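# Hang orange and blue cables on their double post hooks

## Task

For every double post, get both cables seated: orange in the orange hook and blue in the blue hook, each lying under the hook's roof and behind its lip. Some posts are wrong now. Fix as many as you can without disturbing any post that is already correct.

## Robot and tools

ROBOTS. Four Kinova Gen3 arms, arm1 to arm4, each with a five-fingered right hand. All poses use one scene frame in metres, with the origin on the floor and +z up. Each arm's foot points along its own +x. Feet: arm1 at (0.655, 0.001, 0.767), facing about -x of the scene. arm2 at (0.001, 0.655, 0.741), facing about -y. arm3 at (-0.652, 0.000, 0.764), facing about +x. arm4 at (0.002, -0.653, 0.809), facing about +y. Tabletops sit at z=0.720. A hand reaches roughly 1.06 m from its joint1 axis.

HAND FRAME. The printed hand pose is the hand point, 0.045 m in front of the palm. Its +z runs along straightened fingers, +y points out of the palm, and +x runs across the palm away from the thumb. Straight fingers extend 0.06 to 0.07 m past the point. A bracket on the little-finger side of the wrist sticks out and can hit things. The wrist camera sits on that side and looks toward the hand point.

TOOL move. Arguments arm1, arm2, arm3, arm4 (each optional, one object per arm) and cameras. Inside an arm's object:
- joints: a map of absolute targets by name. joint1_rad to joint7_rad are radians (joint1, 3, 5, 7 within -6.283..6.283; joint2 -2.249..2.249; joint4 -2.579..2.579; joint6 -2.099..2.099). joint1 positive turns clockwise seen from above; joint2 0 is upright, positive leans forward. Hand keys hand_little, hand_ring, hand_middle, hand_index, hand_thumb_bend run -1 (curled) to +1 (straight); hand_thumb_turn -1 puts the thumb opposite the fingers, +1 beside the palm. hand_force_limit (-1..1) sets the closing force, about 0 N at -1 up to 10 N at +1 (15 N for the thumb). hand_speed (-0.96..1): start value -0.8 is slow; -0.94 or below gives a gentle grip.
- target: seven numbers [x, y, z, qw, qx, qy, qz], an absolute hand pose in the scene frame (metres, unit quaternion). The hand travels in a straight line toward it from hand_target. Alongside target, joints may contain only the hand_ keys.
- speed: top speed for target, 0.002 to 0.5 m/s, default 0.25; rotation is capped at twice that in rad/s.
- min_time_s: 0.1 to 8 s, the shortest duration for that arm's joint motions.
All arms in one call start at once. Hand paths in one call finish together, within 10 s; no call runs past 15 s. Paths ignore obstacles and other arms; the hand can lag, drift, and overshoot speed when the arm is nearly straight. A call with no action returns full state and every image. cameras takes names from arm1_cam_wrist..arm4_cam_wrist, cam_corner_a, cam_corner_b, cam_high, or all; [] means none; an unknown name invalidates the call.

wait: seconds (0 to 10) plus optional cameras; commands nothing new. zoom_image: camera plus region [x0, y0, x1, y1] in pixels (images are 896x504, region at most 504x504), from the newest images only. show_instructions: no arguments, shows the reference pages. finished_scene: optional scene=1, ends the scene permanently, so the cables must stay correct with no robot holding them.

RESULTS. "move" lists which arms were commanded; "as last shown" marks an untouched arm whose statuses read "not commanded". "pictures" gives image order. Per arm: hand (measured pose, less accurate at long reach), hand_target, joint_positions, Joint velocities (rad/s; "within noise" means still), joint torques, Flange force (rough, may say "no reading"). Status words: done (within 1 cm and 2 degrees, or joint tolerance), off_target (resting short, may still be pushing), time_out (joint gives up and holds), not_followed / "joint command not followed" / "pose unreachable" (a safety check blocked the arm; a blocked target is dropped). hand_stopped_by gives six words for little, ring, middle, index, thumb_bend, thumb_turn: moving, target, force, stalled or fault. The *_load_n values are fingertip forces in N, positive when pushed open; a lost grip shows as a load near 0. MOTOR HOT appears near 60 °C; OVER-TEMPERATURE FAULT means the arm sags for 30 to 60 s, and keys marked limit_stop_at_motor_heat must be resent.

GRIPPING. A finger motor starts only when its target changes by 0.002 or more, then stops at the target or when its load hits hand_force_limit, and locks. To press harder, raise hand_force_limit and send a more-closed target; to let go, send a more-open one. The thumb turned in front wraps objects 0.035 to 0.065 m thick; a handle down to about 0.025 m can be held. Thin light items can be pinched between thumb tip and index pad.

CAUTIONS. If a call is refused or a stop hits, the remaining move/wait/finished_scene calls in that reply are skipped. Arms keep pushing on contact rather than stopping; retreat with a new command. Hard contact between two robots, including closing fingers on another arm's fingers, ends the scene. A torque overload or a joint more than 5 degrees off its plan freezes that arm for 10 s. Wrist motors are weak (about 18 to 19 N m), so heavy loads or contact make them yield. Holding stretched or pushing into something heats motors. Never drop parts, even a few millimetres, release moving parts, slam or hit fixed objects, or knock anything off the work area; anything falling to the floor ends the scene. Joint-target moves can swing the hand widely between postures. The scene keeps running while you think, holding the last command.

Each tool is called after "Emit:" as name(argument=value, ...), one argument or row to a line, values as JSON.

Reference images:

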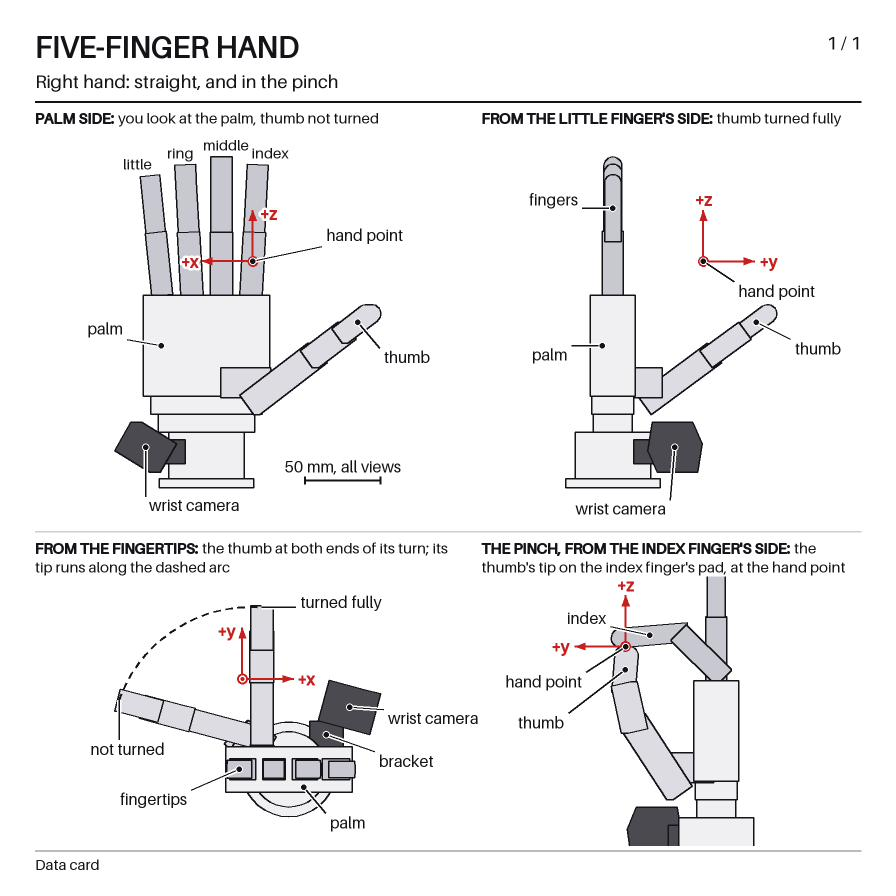

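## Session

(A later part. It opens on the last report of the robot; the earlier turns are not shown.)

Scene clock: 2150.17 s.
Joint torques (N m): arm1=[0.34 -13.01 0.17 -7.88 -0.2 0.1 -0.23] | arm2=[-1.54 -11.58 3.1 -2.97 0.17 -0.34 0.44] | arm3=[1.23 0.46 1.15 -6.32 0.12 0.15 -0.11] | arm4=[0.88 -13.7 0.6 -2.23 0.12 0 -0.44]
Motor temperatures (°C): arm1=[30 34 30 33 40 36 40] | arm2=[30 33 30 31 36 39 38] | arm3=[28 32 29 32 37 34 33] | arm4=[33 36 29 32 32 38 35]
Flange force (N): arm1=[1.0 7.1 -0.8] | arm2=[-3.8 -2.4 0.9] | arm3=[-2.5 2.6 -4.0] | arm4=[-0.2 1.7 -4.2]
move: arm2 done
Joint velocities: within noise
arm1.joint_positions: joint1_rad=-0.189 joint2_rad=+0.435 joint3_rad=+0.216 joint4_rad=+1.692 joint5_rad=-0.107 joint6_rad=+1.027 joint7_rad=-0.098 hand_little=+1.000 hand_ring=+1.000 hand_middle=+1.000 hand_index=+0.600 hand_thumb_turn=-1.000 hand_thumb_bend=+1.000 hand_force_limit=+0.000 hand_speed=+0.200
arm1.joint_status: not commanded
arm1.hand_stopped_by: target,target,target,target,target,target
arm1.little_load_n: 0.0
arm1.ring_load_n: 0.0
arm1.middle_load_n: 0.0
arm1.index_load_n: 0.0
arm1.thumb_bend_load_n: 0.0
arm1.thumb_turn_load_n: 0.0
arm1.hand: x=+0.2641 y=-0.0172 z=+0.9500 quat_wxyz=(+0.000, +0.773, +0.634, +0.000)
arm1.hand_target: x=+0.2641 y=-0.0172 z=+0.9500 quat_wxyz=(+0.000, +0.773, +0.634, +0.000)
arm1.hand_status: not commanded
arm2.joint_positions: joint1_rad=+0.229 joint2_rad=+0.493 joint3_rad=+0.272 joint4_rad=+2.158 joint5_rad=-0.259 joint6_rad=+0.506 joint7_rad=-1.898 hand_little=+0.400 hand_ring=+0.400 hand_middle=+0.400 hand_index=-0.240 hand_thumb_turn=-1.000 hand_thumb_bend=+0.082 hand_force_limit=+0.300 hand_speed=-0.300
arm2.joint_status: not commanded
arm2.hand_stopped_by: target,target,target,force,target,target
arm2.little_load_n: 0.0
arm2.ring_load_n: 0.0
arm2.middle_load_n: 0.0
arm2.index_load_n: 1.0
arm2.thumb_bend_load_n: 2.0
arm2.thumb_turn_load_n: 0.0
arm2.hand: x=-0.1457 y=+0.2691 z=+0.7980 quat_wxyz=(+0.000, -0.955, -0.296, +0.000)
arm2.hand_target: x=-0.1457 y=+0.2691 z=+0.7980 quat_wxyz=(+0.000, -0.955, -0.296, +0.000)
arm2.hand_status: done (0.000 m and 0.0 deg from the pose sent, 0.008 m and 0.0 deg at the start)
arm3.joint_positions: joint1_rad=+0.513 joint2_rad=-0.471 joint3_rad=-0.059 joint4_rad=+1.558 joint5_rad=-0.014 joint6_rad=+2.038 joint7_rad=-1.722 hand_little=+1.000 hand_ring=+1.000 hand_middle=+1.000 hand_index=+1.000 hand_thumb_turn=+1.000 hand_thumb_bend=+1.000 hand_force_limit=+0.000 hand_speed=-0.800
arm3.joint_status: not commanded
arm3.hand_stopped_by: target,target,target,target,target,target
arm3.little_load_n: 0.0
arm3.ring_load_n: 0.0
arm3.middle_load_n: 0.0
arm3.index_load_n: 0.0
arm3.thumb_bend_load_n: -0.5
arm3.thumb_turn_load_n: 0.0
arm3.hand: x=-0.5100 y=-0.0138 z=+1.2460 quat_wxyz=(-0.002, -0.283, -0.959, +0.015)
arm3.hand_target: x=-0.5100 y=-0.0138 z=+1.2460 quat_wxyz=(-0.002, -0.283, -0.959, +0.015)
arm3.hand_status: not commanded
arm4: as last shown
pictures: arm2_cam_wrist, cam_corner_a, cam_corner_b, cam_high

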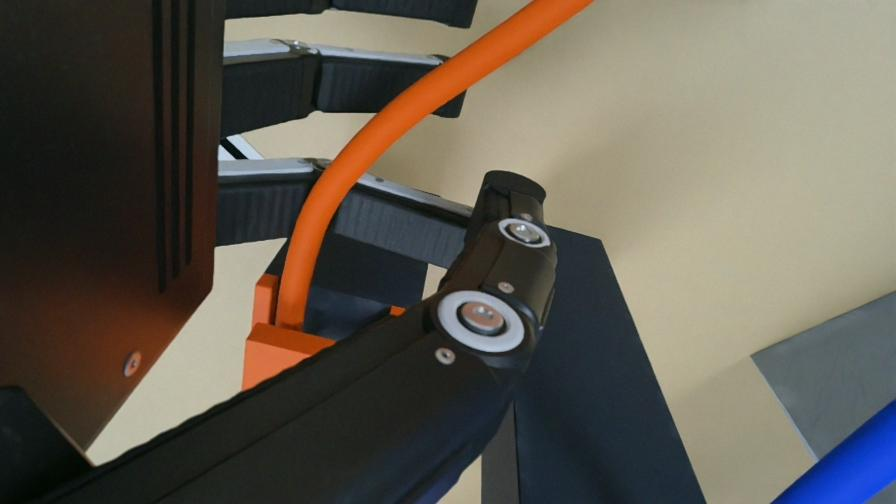

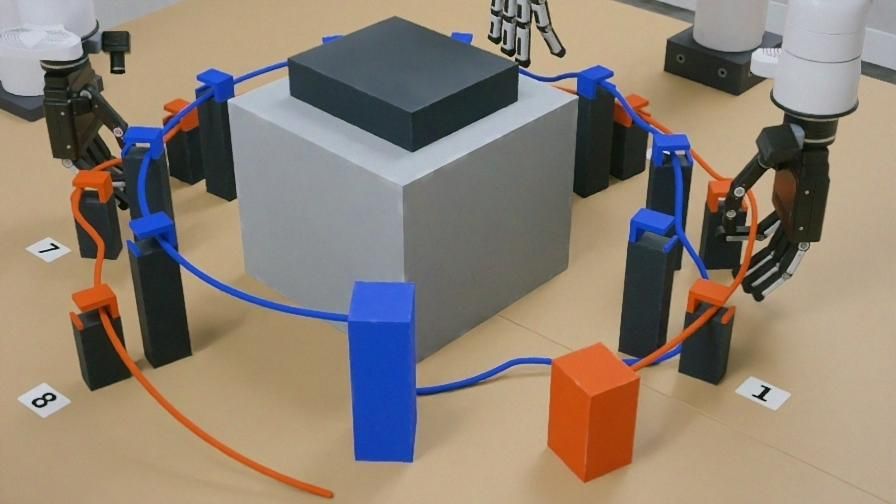

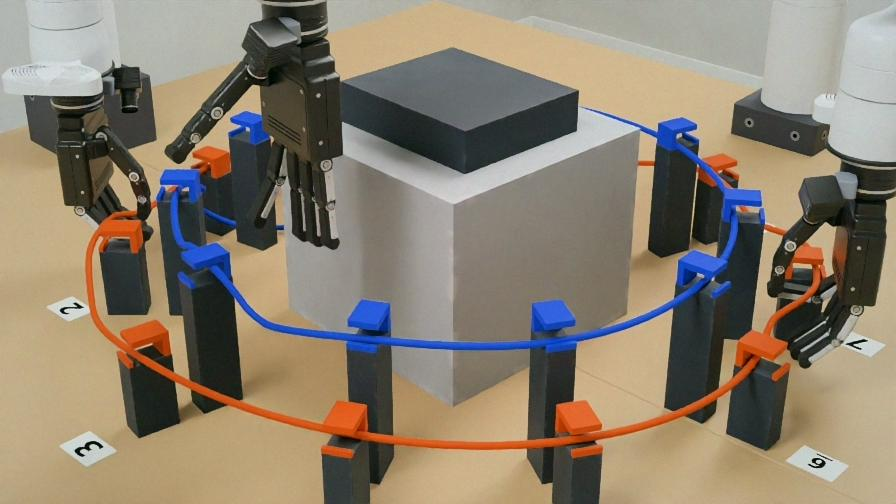

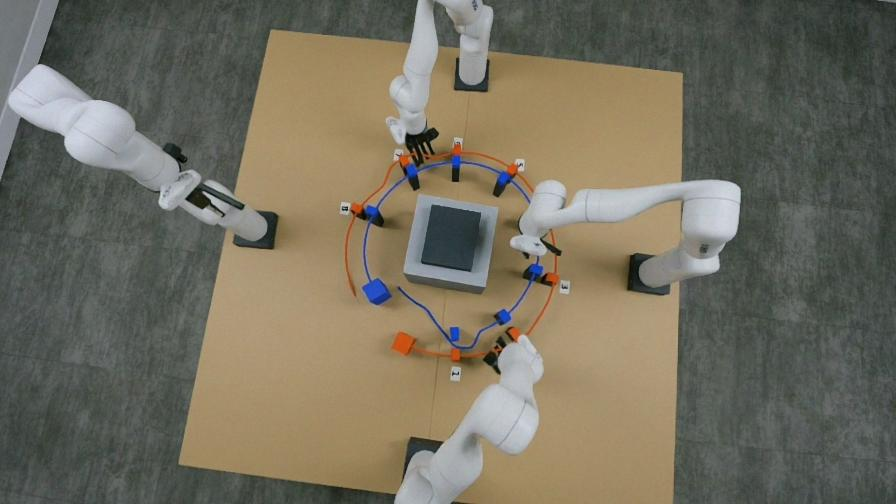

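Emit:
move(
  cameras=["cam_high","cam_corner_a","cam_corner_b","arm2_cam_wrist","arm4_cam_wrist"],
)

Scene clock: 2196.87 s.
Joint torques (N m): arm1=[0.45 -13 0.08 -8.06 -0.19 0.09 -0.28] | arm2=[-1.57 -11.55 3.23 -2.95 0.18 -0.36 0.43] | arm3=[1.25 0.41 1.07 -6.35 0.11 0.11 -0.09] | arm4=[0.93 -13.7 0.65 -2.21 0.09 -0.02 -0.43]
Motor temperatures (°C): arm1=[30 34 30 33 40 36 40] | arm2=[30 34 30 31 36 39 38] | arm3=[28 32 29 32 37 34 33] | arm4=[32 35 29 32 32 38 35]
Flange force (N): arm1=[1.0 7.7 -0.5] | arm2=[-3.9 -2.5 1.0] | arm3=[-2.5 2.3 -4.0] | arm4=[-0.2 1.9 -4.2]
Joint velocities: within noise
arm1.joint_positions: joint1_rad=-0.189 joint2_rad=+0.435 joint3_rad=+0.216 joint4_rad=+1.692 joint5_rad=-0.107 joint6_rad=+1.027 joint7_rad=-0.098 hand_little=+1.000 hand_ring=+1.000 hand_middle=+1.000 hand_index=+0.600 hand_thumb_turn=-1.000 hand_thumb_bend=+1.000 hand_force_limit=+0.000 hand_speed=+0.200
arm1.joint_status: not commanded
arm1.hand_stopped_by: target,target,target,target,target,target
arm1.little_load_n: 0.0
arm1.ring_load_n: 0.0
arm1.middle_load_n: 0.0
arm1.index_load_n: 0.0
arm1.thumb_bend_load_n: 0.0
arm1.thumb_turn_load_n: 0.0
arm1.hand: x=+0.2641 y=-0.0172 z=+0.9500 quat_wxyz=(+0.000, +0.773, +0.634, +0.000) (m; scene frame)
arm1.hand_target: x=+0.2641 y=-0.0172 z=+0.9500 quat_wxyz=(+0.000, +0.773, +0.634, +0.000) (m; scene frame)
arm1.hand_status: not commanded
arm2.joint_positions: joint1_rad=+0.229 joint2_rad=+0.493 joint3_rad=+0.272 joint4_rad=+2.158 joint5_rad=-0.259 joint6_rad=+0.506 joint7_rad=-1.898 hand_little=+0.400 hand_ring=+0.400 hand_middle=+0.400 hand_index=-0.240 hand_thumb_turn=-1.000 hand_thumb_bend=+0.082 hand_force_limit=+0.300 hand_speed=-0.300
arm2.joint_status: not commanded
arm2.hand_stopped_by: target,target,target,force,target,target
arm2.little_load_n: 0.0
arm2.ring_load_n: 0.0
arm2.middle_load_n: 0.0
arm2.index_load_n: 1.5
arm2.thumb_bend_load_n: 2.0
arm2.thumb_turn_load_n: 0.0
arm2.hand: x=-0.1457 y=+0.2691 z=+0.7980 quat_wxyz=(+0.000, -0.955, -0.296, +0.000) (m; scene frame)
arm2.hand_target: x=-0.1457 y=+0.2691 z=+0.7980 quat_wxyz=(+0.000, -0.955, -0.296, +0.000) (m; scene frame)
arm2.hand_status: done (0.000 m and 0.0 deg from the pose sent, 0.008 m and 0.0 deg at the start)
arm3.joint_positions: joint1_rad=+0.513 joint2_rad=-0.471 joint3_rad=-0.059 joint4_rad=+1.558 joint5_rad=-0.014 joint6_rad=+2.038 joint7_rad=-1.722 hand_little=+1.000 hand_ring=+1.000 hand_middle=+1.000 hand_index=+1.000 hand_thumb_turn=+1.000 hand_thumb_bend=+1.000 hand_force_limit=+0.000 hand_speed=-0.800
arm3.joint_status: not commanded
arm3.hand_stopped_by: target,target,target,target,target,target
arm3.little_load_n: 0.0
arm3.ring_load_n: 0.0
arm3.middle_load_n: 0.0
arm3.index_load_n: 0.0
arm3.thumb_bend_load_n: 0.0
arm3.thumb_turn_load_n: 0.0
arm3.hand: x=-0.5100 y=-0.0138 z=+1.2460 quat_wxyz=(-0.002, -0.283, -0.959, +0.015) (m; scene frame)
arm3.hand_target: x=-0.5100 y=-0.0138 z=+1.2460 quat_wxyz=(-0.002, -0.283, -0.959, +0.015) (m; scene frame)
arm3.hand_status: not commanded
arm4.joint_positions: joint1_rad=+0.420 joint2_rad=+0.722 joint3_rad=+0.052 joint4_rad=+2.061 joint5_rad=-0.101 joint6_rad=+0.372 joint7_rad=-1.833 hand_little=+0.400 hand_ring=+0.400 hand_middle=+0.400 hand_index=-0.140 hand_thumb_turn=-1.000 hand_thumb_bend=+0.080 hand_force_limit=+0.300 hand_speed=+0.200
arm4.joint_status: not commanded
arm4.hand_stopped_by: target,target,target,target,target,target
arm4.little_load_n: 0.0
arm4.ring_load_n: 0.0
arm4.middle_load_n: 0.0
arm4.index_load_n: 0.0
arm4.thumb_bend_load_n: 0.0
arm4.thumb_turn_load_n: 0.0
arm4.hand: x=+0.1893 y=-0.2588 z=+0.7980 quat_wxyz=(+0.000, +0.353, -0.936, +0.000) (m; scene frame)
arm4.hand_target: x=+0.1893 y=-0.2588 z=+0.7980 quat_wxyz=(+0.000, +0.353, -0.936, +0.000) (m; scene frame)
arm4.hand_status: not commanded
pictures: arm2_cam_wrist, arm4_cam_wrist, cam_corner_a, cam_corner_b, cam_high

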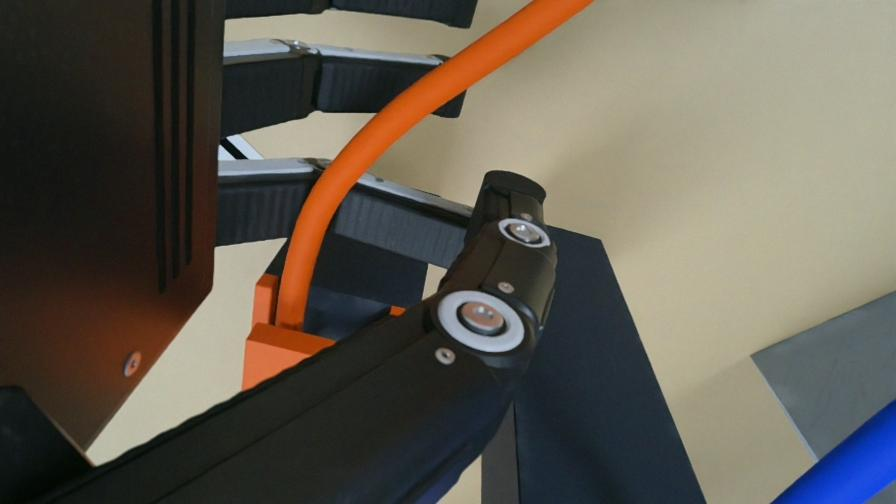

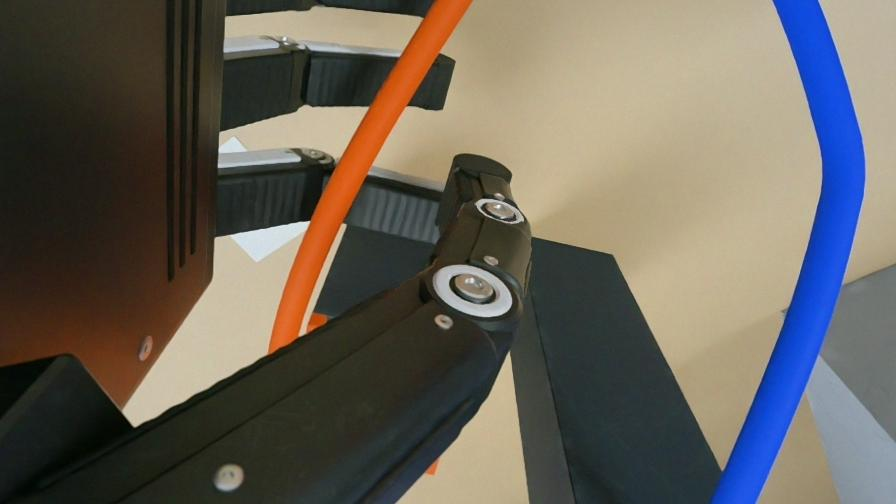

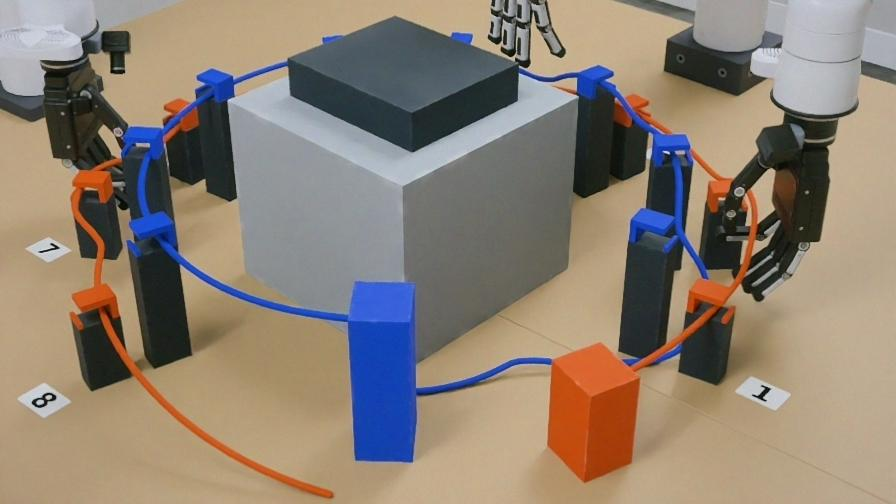

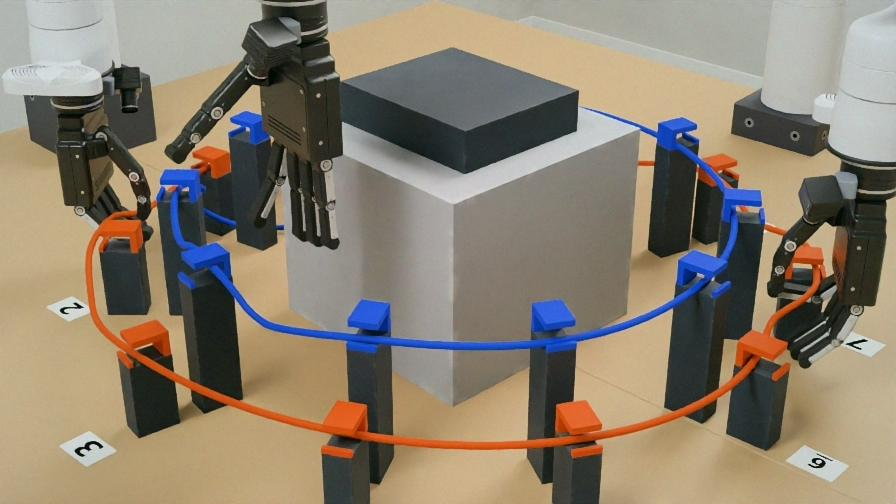

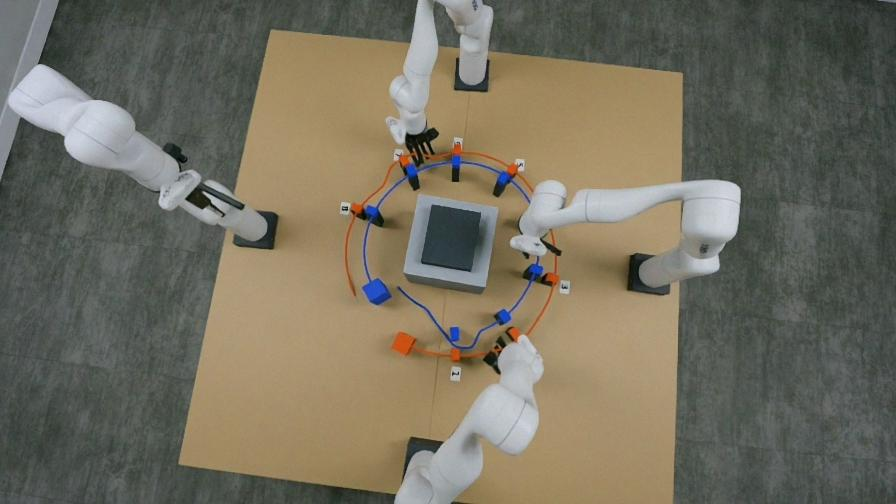

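Emit:
zoom_image(
  camera="cam_corner_b",
  region=[50, 190, 210, 280],
)

Emit:
zoom_image(
  camera="cam_corner_a",
  region=[660, 150, 800, 230],
)

Emit:
zoom_image(
  camera="cam_corner_b",
  region=[740, 210, 860, 290],
)

Scaled by 3.150 from the camera's image (finer frame: 1280x720).

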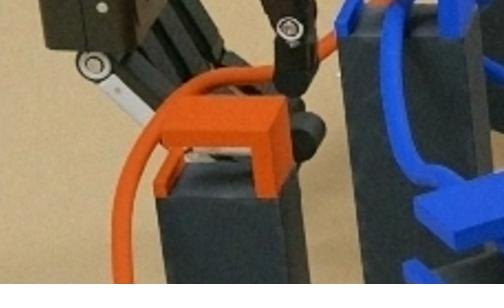

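Scaled by 3.600 from the camera's image (finer frame: 1280x720).

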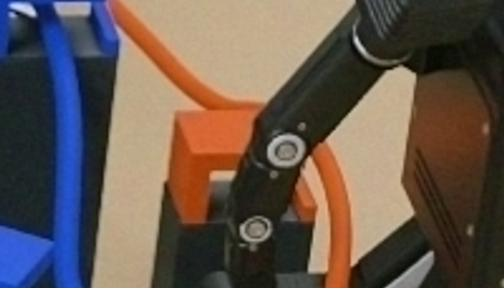

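Scaled by 4.200 from the camera's image (finer frame: 1280x720).

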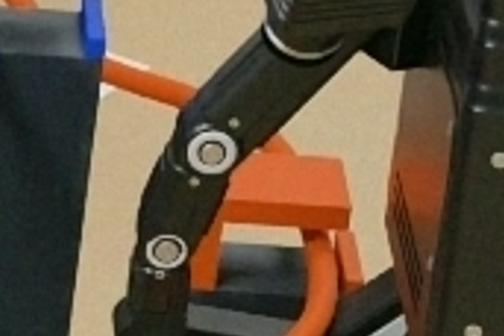

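Emit:
move(
  arm2={"joints": {"hand_thumb_bend": 0.6, "hand_index": 0.8, "hand_middle": 0.8, "hand_ring": 0.8, "hand_little": 0.8}},
  arm4={"target": [0.1814, -0.2498, 0.8005, 0, 0.3527, -0.9357, 0], "speed": 0.05},
  cameras=["cam_corner_a", "cam_corner_b", "arm2_cam_wrist", "arm4_cam_wrist"],
)

Emit:
zoom_image(
  camera="cam_corner_b",
  region=[50, 190, 210, 280],
)

Emit:
zoom_image(
  camera="cam_corner_a",
  region=[660, 150, 800, 230],
)

Emit:
zoom_image(
  camera="cam_corner_b",
  region=[740, 210, 860, 290],
)

Emit:
zoom_image(
  camera="cam_corner_a",
  region=[30, 140, 170, 220],
)

Scene clock: 2271.50 s.
Joint torques (N m): arm1=[0.41 -13.14 0.08 -8.05 -0.21 0.14 -0.32] | arm2=[-1.62 -11.55 3.12 -2.96 0.16 -0.36 0.38] | arm3=[1.2 0.43 1.08 -6.31 0.15 0.16 -0.12] | arm4=[0.94 -13.86 0.58 -2.44 0.1 -0.09 -0.41]
Motor temperatures (°C): arm1=[30 34 30 33 40 36 40] | arm2=[30 35 30 31 36 39 38] | arm3=[28 32 29 32 37 34 33] | arm4=[32 35 29 32 32 38 35]
Flange force (N): arm1=[1.2 7.5 -0.2] | arm2=[-4.0 -2.7 1.0] | arm3=[-2.6 2.4 -4.0] | arm4=[0.0 1.9 -4.2]
move: arm2 done; arm4 done
Joint velocities: within noise
arm1, arm3: as last shown
arm1.ring_load_n: 0.5
arm1.index_load_n: 0.5
arm2.joint_positions: joint1_rad=+0.229 joint2_rad=+0.493 joint3_rad=+0.272 joint4_rad=+2.158 joint5_rad=-0.259 joint6_rad=+0.506 joint7_rad=-1.898 hand_little=+0.800 hand_ring=+0.800 hand_middle=+0.800 hand_index=+0.800 hand_thumb_turn=-1.000 hand_thumb_bend=+0.600 hand_force_limit=+0.300 hand_speed=-0.300
arm2.joint_status: all done
arm2.hand_stopped_by: target,target,target,target,target,target
arm2.little_load_n: 0.0
arm2.ring_load_n: 0.0
arm2.middle_load_n: 0.0
arm2.index_load_n: 0.0
arm2.thumb_bend_load_n: 0.0
arm2.thumb_turn_load_n: 0.0
arm2.hand: x=-0.1457 y=+0.2691 z=+0.7980 quat_wxyz=(+0.000, -0.955, -0.296, +0.000)
arm2.hand_target: x=-0.1457 y=+0.2691 z=+0.7980 quat_wxyz=(+0.000, -0.955, -0.296, +0.000)
arm2.hand_status: not commanded
arm3.thumb_bend_load_n: -0.5
arm4.joint_positions: joint1_rad=+0.388 joint2_rad=+0.719 joint3_rad=+0.058 joint4_rad=+2.048 joint5_rad=-0.107 joint6_rad=+0.387 joint7_rad=-1.856 hand_little=+0.400 hand_ring=+0.400 hand_middle=+0.400 hand_index=-0.140 hand_thumb_turn=-1.000 hand_thumb_bend=+0.080 hand_force_limit=+0.300 hand_speed=+0.200
arm4.joint_status: not commanded
arm4.hand_stopped_by: target,target,target,target,target,target
arm4.little_load_n: 0.0
arm4.ring_load_n: 0.0
arm4.middle_load_n: 0.0
arm4.index_load_n: 0.5
arm4.thumb_bend_load_n: 0.0
arm4.thumb_turn_load_n: 0.0
arm4.hand: x=+0.1814 y=-0.2498 z=+0.8005 quat_wxyz=(+0.000, +0.353, -0.936, +0.000)
arm4.hand_target: x=+0.1814 y=-0.2498 z=+0.8005 quat_wxyz=(+0.000, +0.353, -0.936, +0.000)
arm4.hand_status: done (0.000 m and 0.0 deg from the pose sent, 0.012 m and 0.0 deg at the start)
pictures: arm2_cam_wrist, arm4_cam_wrist, cam_corner_a, cam_corner_b

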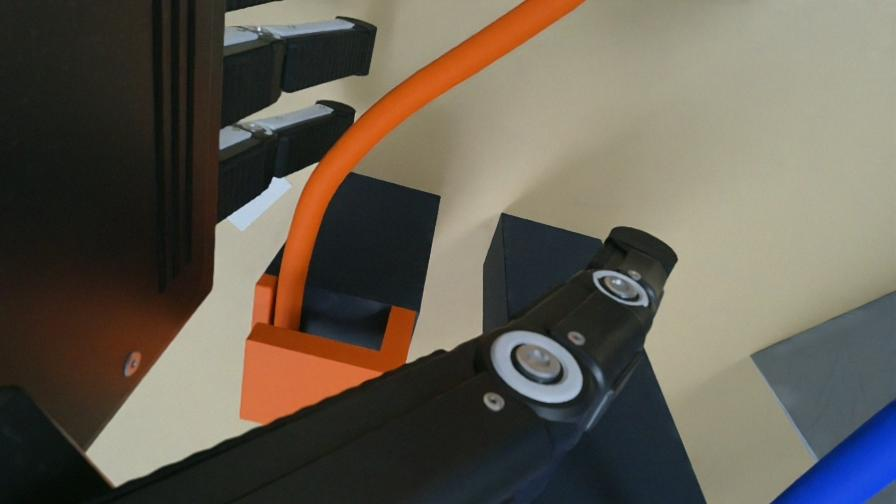

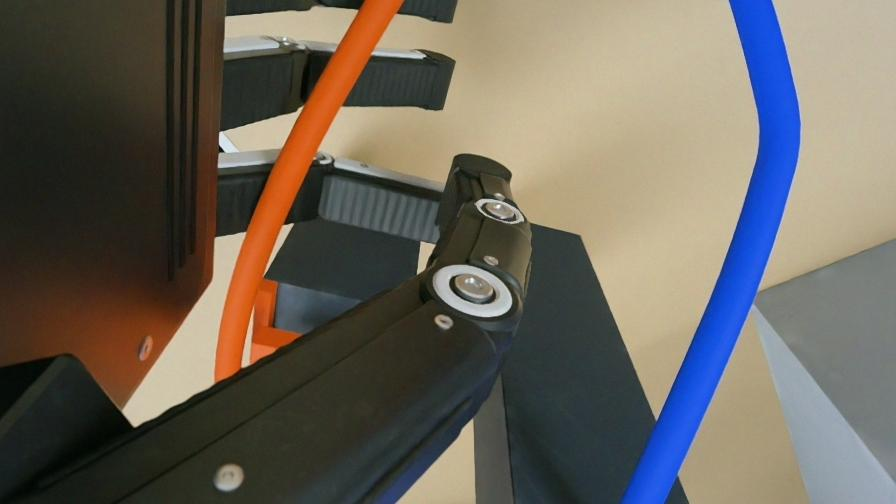

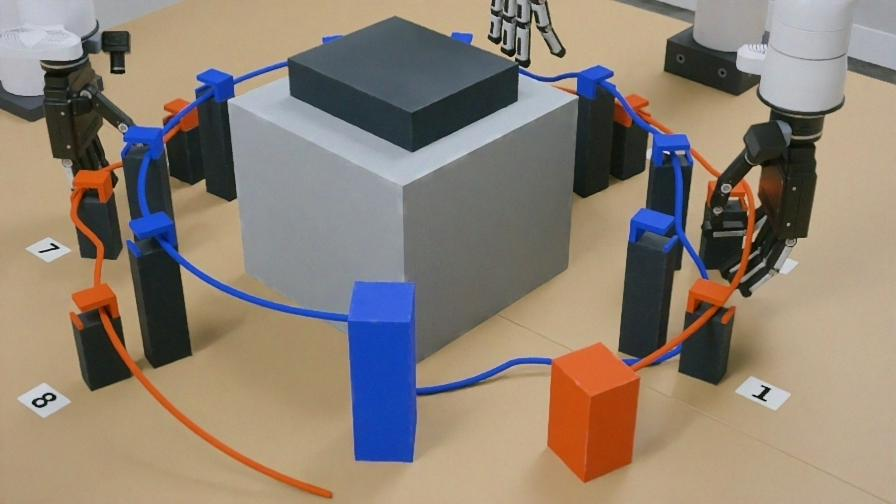

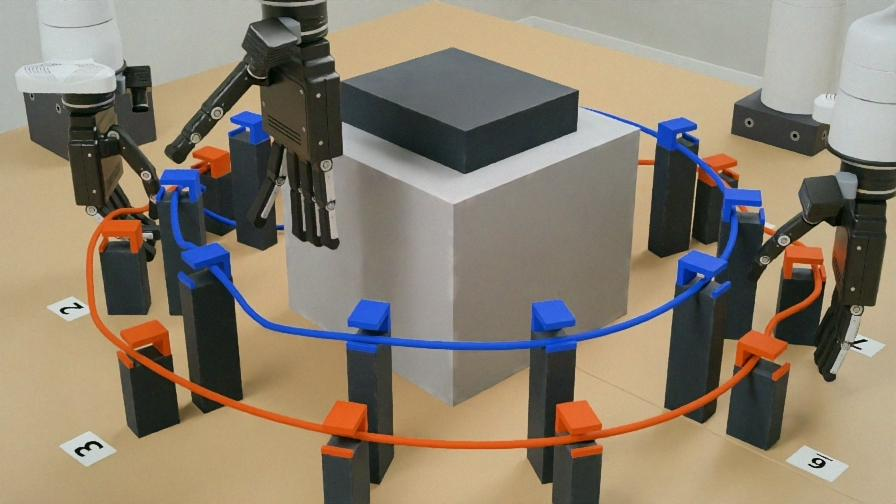

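Scaled by 3.150 from the camera's image (finer frame: 1280x720).

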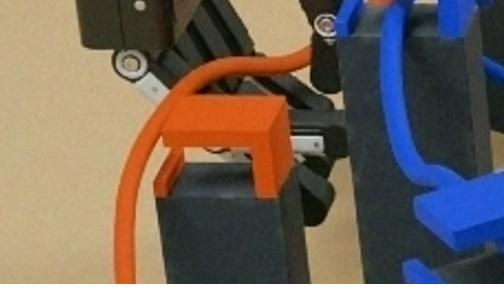

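Scaled by 3.600 from the camera's image (finer frame: 1280x720).

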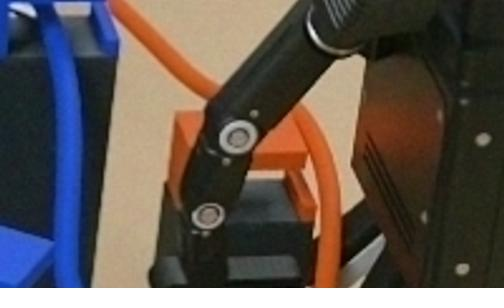

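Scaled by 4.200 from the camera's image (finer frame: 1280x720).

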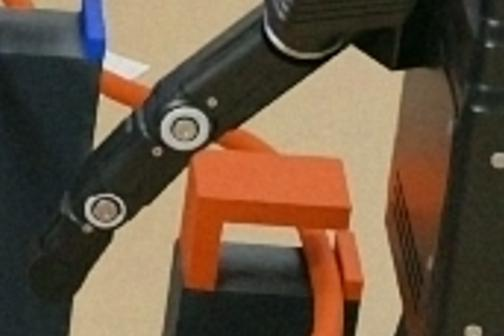

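Scaled by 3.600 from the camera's image (finer frame: 1280x720).

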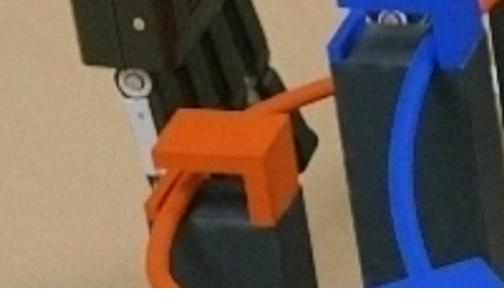

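Emit:
move(
  arm2={"target": [-0.1559, 0.2840, 0.800, 0, 0.9553, 0.2957, 0], "speed": 0.06},
  arm4={"target": [0.1761, -0.2438, 0.7935, 0, 0.3527, -0.9357, 0], "speed": 0.04},
  cameras=["cam_corner_a", "cam_corner_b", "arm2_cam_wrist", "arm4_cam_wrist"],
)

Emit:
zoom_image(
  camera="cam_corner_b",
  region=[50, 190, 210, 280],
)

Emit:
zoom_image(
  camera="cam_corner_a",
  region=[660, 150, 800, 230],
)

Emit:
zoom_image(
  camera="cam_corner_b",
  region=[740, 210, 860, 290],
)

Scene clock: 2346.10 s.
Joint torques (N m): arm1=[0.38 -13.11 0 -7.97 -0.22 0.08 -0.25] | arm2=[-1.63 -11.16 3.06 -2.85 0.18 -0.37 0.39] | arm3=[1.24 0.44 1.02 -6.42 0.15 0.18 -0.1] | arm4=[0.9 -14 0.62 -2.23 0.11 0.01 -0.41]
Motor temperatures (°C): arm1=[30 34 30 33 40 36 40] | arm2=[30 35 30 31 36 39 38] | arm3=[28 32 29 32 36 34 33] | arm4=[32 37 29 32 32 38 35]
Flange force (N): arm1=[1.1 7.2 -0.6] | arm2=[-4.0 -3.0 0.9] | arm3=[-2.5 2.2 -3.5] | arm4=[-0.2 1.8 -4.0]
move: arm2 done; arm4 done
Joint velocities: within noise
arm1, arm3: as last shown
arm1.ring_load_n: -0.5
arm1.index_load_n: 0.0
arm2.joint_positions: joint1_rad=+0.272 joint2_rad=+0.475 joint3_rad=+0.270 joint4_rad=+2.183 joint5_rad=-0.254 joint6_rad=+0.497 joint7_rad=-1.856 hand_little=+0.800 hand_ring=+0.800 hand_middle=+0.800 hand_index=+0.800 hand_thumb_turn=-1.000 hand_thumb_bend=+0.600 hand_force_limit=+0.300 hand_speed=-0.300
arm2.joint_status: not commanded
arm2.hand_stopped_by: target,target,target,target,target,target
arm2.little_load_n: 0.0
arm2.ring_load_n: 0.0
arm2.middle_load_n: 0.0
arm2.index_load_n: 0.0
arm2.thumb_bend_load_n: 0.0
arm2.thumb_turn_load_n: 0.0
arm2.hand: x=-0.1559 y=+0.2840 z=+0.8000 quat_wxyz=(+0.000, -0.955, -0.296, +0.000)
arm2.hand_target: x=-0.1559 y=+0.2840 z=+0.8000 quat_wxyz=(+0.000, -0.955, -0.296, +0.000)
arm2.hand_status: done (0.000 m and 0.0 deg from the pose sent, 0.018 m and 0.0 deg at the start)
arm3.thumb_bend_load_n: 0.0
arm4.joint_positions: joint1_rad=+0.370 joint2_rad=+0.739 joint3_rad=+0.057 joint4_rad=+2.041 joint5_rad=-0.112 joint6_rad=+0.374 joint7_rad=-1.870 hand_little=+0.400 hand_ring=+0.400 hand_middle=+0.400 hand_index=-0.140 hand_thumb_turn=-1.000 hand_thumb_bend=+0.080 hand_force_limit=+0.300 hand_speed=+0.200
arm4.joint_status: not commanded
arm4.hand_stopped_by: target,target,target,target,target,target
arm4.little_load_n: 0.0
arm4.ring_load_n: 0.0
arm4.middle_load_n: 0.0
arm4.index_load_n: 0.0
arm4.thumb_bend_load_n: 0.0
arm4.thumb_turn_load_n: 0.0
arm4.hand: x=+0.1761 y=-0.2438 z=+0.7935 quat_wxyz=(+0.000, +0.353, -0.936, +0.000)
arm4.hand_target: x=+0.1761 y=-0.2438 z=+0.7935 quat_wxyz=(+0.000, +0.353, -0.936, +0.000)
arm4.hand_status: done (0.000 m and 0.0 deg from the pose sent, 0.011 m and 0.0 deg at the start)
pictures: arm2_cam_wrist, arm4_cam_wrist, cam_corner_a, cam_corner_b

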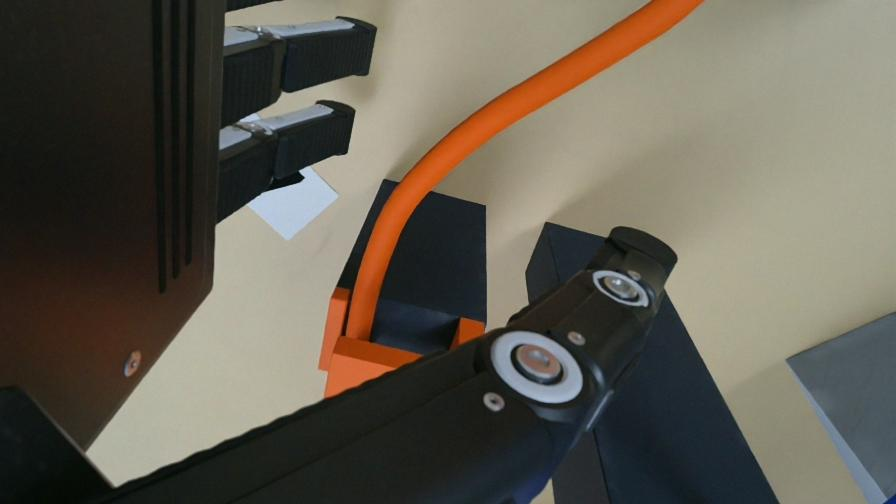

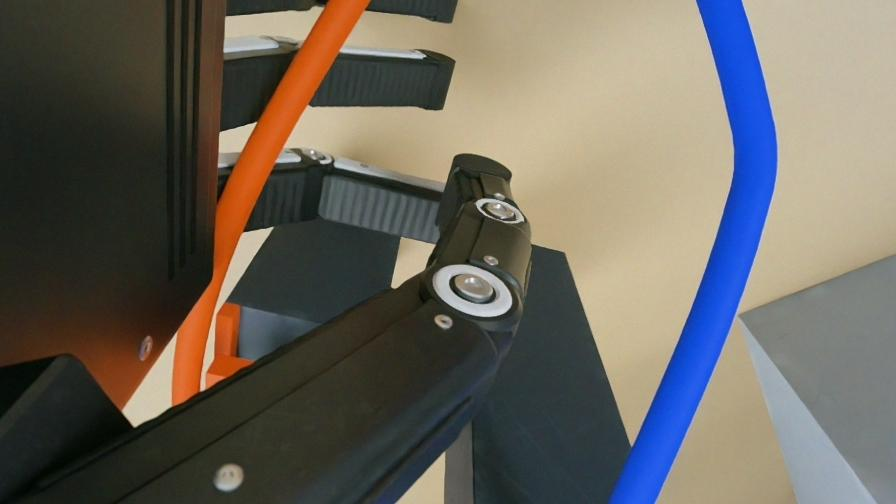

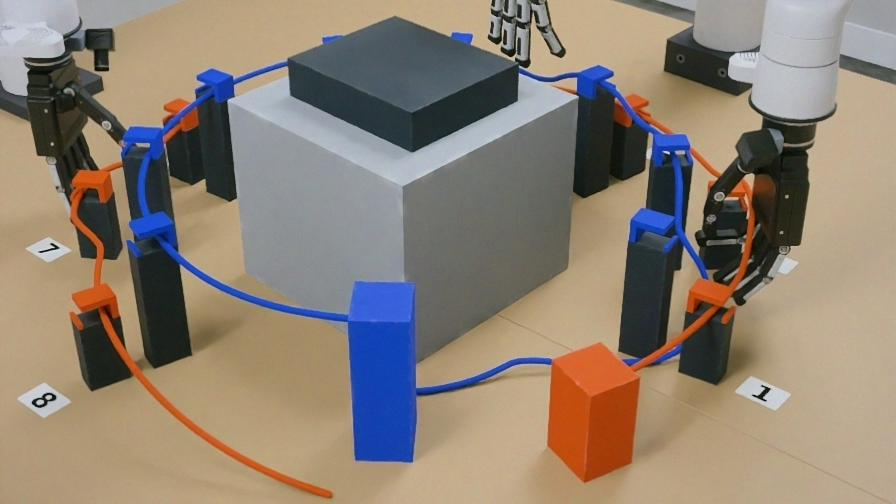

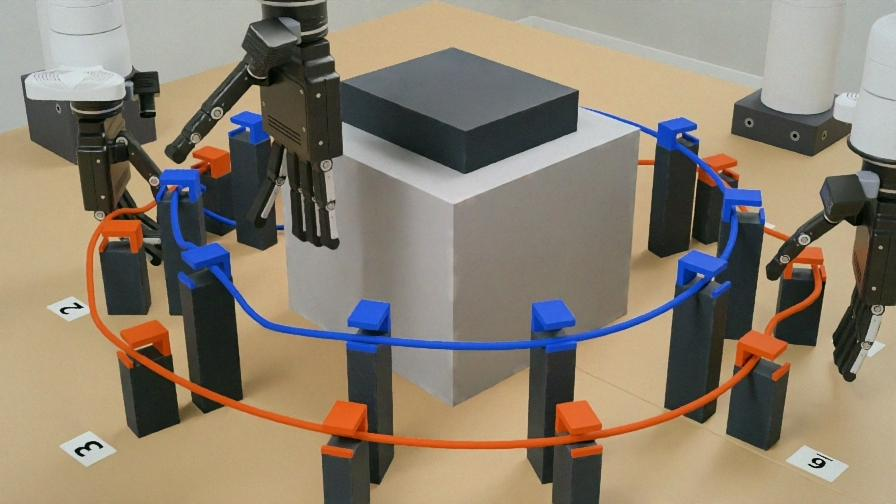

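Scaled by 3.150 from the camera's image (finer frame: 1280x720).

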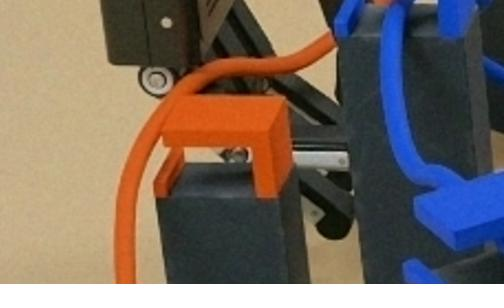

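Scaled by 3.600 from the camera's image (finer frame: 1280x720).

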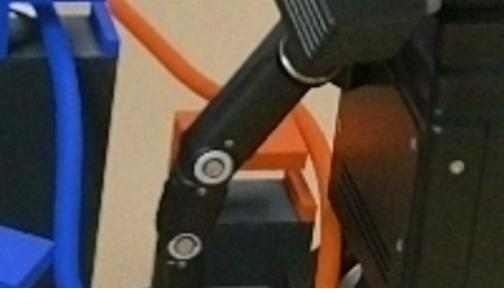

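Scaled by 4.200 from the camera's image (finer frame: 1280x720).

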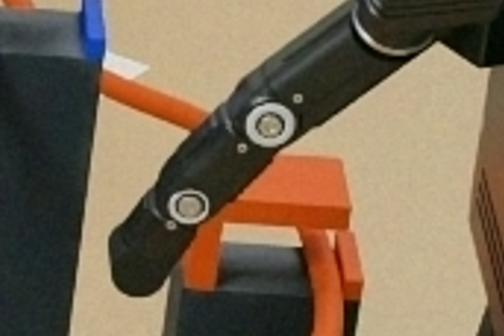

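Emit:
move(
  arm2={"target": [-0.1559, 0.2840, 0.940, 0, 0.9553, 0.2957, 0], "speed": 0.12},
  arm4={"target": [0.1893, -0.2588, 0.802, 0, 0.3527, -0.9357, 0], "speed": 0.06},
)

Emit:
move(
  arm4={"target": [0.2104, -0.2828, 0.800, 0, 0.3527, -0.9357, 0], "speed": 0.06},
  cameras=["cam_corner_a", "cam_corner_b", "arm4_cam_wrist"],
)

Emit:
zoom_image(
  camera="cam_corner_b",
  region=[50, 190, 210, 280],
)

Emit:
zoom_image(
  camera="cam_corner_a",
  region=[660, 150, 800, 230],
)

Emit:
zoom_image(
  camera="cam_corner_b",
  region=[740, 210, 860, 290],
)

Scene clock: 2407.70 s.
Joint torques (N m): arm1=[0.42 -13.09 0.13 -8.04 -0.2 0.13 -0.31] | arm2=[-1.58 -8.63 2.71 -5.82 0.17 -0.43 0.35] | arm3=[1.29 0.42 1.04 -6.35 0.13 0.13 -0.08] | arm4=[0.93 -13.69 0.55 -2.33 0.1 -0.06 -0.4]
Motor temperatures (°C): arm1=[30 34 30 33 40 36 40] | arm2=[30 35 30 31 36 39 38] | arm3=[28 32 29 32 36 34 33] | arm4=[32 37 29 32 32 38 35]
Flange force (N): arm1=[1.1 7.5 -0.3] | arm2=[-1.2 0.2 -3.4] | arm3=[-2.6 2.3 -4.0] | arm4=[-0.2 1.9 -4.2]
move: arm2 done; arm4 done
Joint velocities: within noise
arm1, arm3: as last shown
arm1.ring_load_n: 0.0
arm2.joint_positions: joint1_rad=+0.157 joint2_rad=+0.183 joint3_rad=+0.373 joint4_rad=+1.984 joint5_rad=-0.078 joint6_rad=+0.973 joint7_rad=-2.025 hand_little=+0.800 hand_ring=+0.800 hand_middle=+0.800 hand_index=+0.800 hand_thumb_turn=-1.000 hand_thumb_bend=+0.600 hand_force_limit=+0.300 hand_speed=-0.300
arm2.joint_status: not commanded
arm2.hand_stopped_by: target,target,target,target,target,target
arm2.little_load_n: 0.0
arm2.ring_load_n: 0.0
arm2.middle_load_n: 0.0
arm2.index_load_n: 0.0
arm2.thumb_bend_load_n: -0.5
arm2.thumb_turn_load_n: 0.0
arm2.hand: x=-0.1559 y=+0.2840 z=+0.9400 quat_wxyz=(+0.000, -0.955, -0.296, +0.000)
arm2.hand_target: x=-0.1559 y=+0.2840 z=+0.9400 quat_wxyz=(+0.000, -0.955, -0.296, +0.000)
arm2.hand_status: done (0.000 m and 0.0 deg from the pose sent, 0.140 m and 0.0 deg at the start)
arm4.joint_positions: joint1_rad=+0.419 joint2_rad=+0.712 joint3_rad=+0.054 joint4_rad=+2.060 joint5_rad=-0.100 joint6_rad=+0.383 joint7_rad=-1.834 hand_little=+0.400 hand_ring=+0.400 hand_middle=+0.400 hand_index=-0.140 hand_thumb_turn=-1.000 hand_thumb_bend=+0.080 hand_force_limit=+0.300 hand_speed=+0.200
arm4.joint_status: not commanded
arm4.hand_stopped_by: target,target,target,target,target,target
arm4.little_load_n: 0.0
arm4.ring_load_n: 0.0
arm4.middle_load_n: 0.0
arm4.index_load_n: 0.0
arm4.thumb_bend_load_n: 0.0
arm4.thumb_turn_load_n: 0.0
arm4.hand: x=+0.1893 y=-0.2588 z=+0.8020 quat_wxyz=(+0.000, +0.353, -0.936, +0.000)
arm4.hand_target: x=+0.1893 y=-0.2588 z=+0.8020 quat_wxyz=(+0.000, +0.353, -0.936, +0.000)
arm4.hand_status: done (0.000 m and 0.0 deg from the pose sent, 0.022 m and 0.0 deg at the start)
pictures: none

Scene clock: 2408.73 s.
Joint torques (N m): arm1=[0.4 -13.1 0.14 -8.06 -0.24 0.11 -0.28] | arm2=[-1.51 -8.55 2.69 -5.83 0.12 -0.44 0.39] | arm3=[1.26 0.35 1.04 -6.28 0.11 0.12 -0.14] | arm4=[0.93 -13.39 0.56 -2.11 0.09 0 -0.44]
Motor temperatures (°C): arm1=[30 34 30 33 40 36 40] | arm2=[30 35 30 31 36 39 38] | arm3=[28 32 29 32 36 34 33] | arm4=[32 37 29 32 32 38 35]
Flange force (N): arm1=[1.1 7.5 -0.3] | arm2=[-0.7 0.3 -3.7] | arm3=[-2.7 2.1 -4.3] | arm4=[-0.3 1.9 -4.3]
move: arm4 done
Joint velocities: within noise
arm1, arm2, arm3: as last shown
arm2.little_load_n: 0.5
arm3.thumb_turn_load_n: -0.5
arm4.joint_positions: joint1_rad=+0.506 joint2_rad=+0.709 joint3_rad=+0.042 joint4_rad=+2.087 joint5_rad=-0.082 joint6_rad=+0.358 joint7_rad=-1.771 hand_little=+0.400 hand_ring=+0.400 hand_middle=+0.400 hand_index=-0.140 hand_thumb_turn=-1.000 hand_thumb_bend=+0.080 hand_force_limit=+0.300 hand_speed=+0.200
arm4.joint_status: not commanded
arm4.hand_stopped_by: target,target,target,target,target,target
arm4.little_load_n: 0.0
arm4.ring_load_n: 0.0
arm4.middle_load_n: 0.0
arm4.index_load_n: 0.0
arm4.thumb_bend_load_n: 0.0
arm4.thumb_turn_load_n: 0.0
arm4.hand: x=+0.2104 y=-0.2828 z=+0.8000 quat_wxyz=(+0.000, +0.353, -0.936, +0.000)
arm4.hand_target: x=+0.2104 y=-0.2828 z=+0.8000 quat_wxyz=(+0.000, +0.353, -0.936, +0.000)
arm4.hand_status: done (0.000 m and 0.0 deg from the pose sent, 0.032 m and 0.0 deg at the start)
pictures: arm4_cam_wrist, cam_corner_a, cam_corner_b

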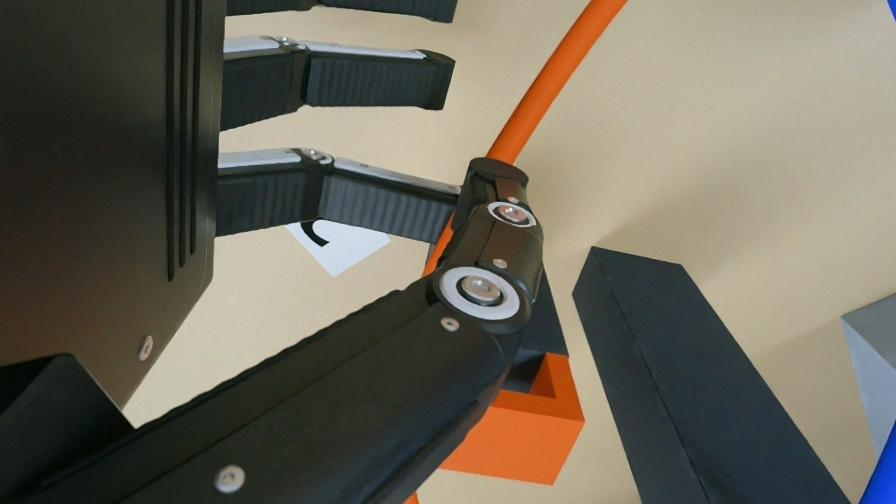

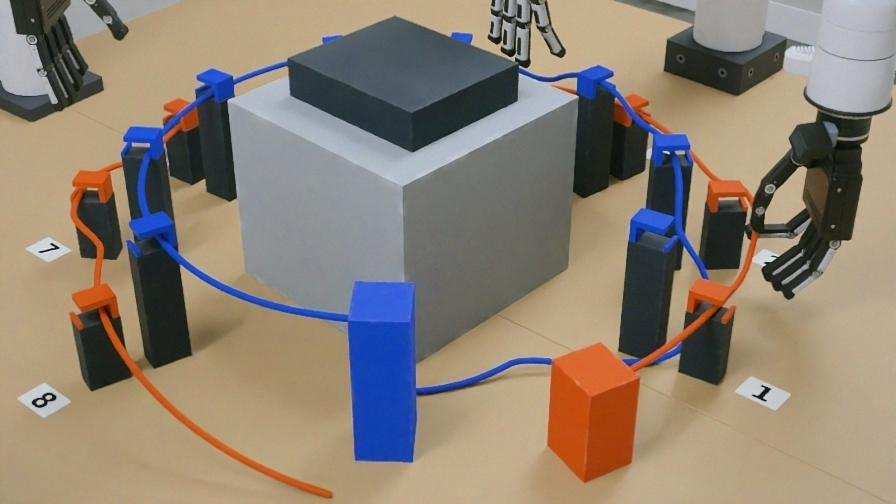

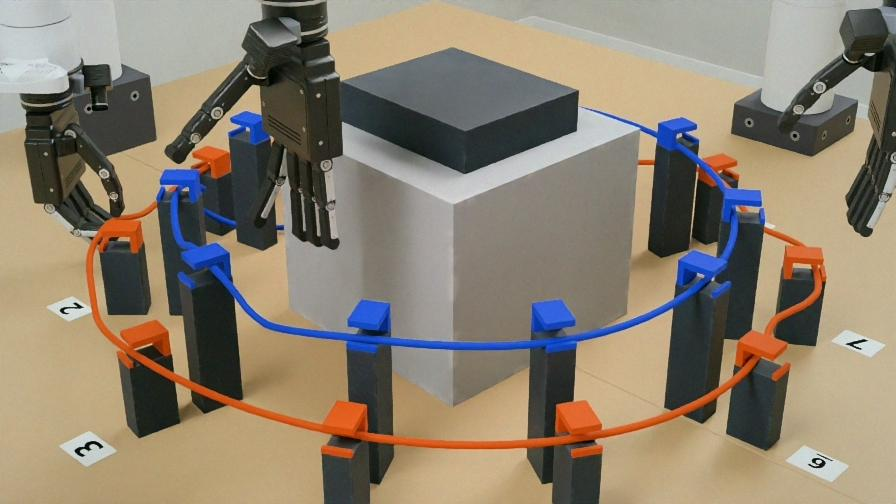

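Scaled by 3.150 from the camera's image (finer frame: 1280x720).

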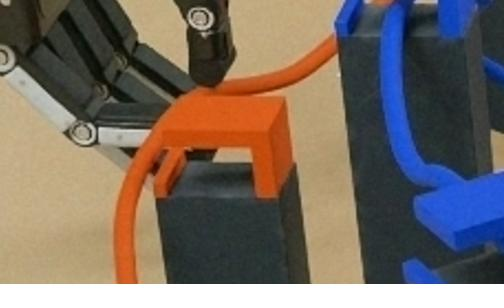

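Scaled by 3.600 from the camera's image (finer frame: 1280x720).

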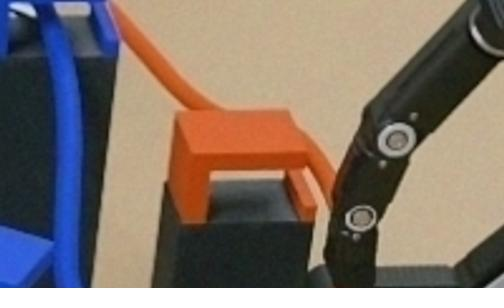

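Scaled by 4.200 from the camera's image (finer frame: 1280x720).

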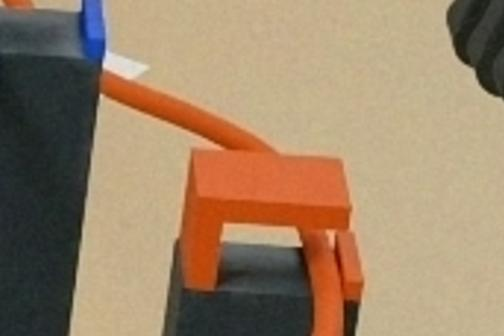

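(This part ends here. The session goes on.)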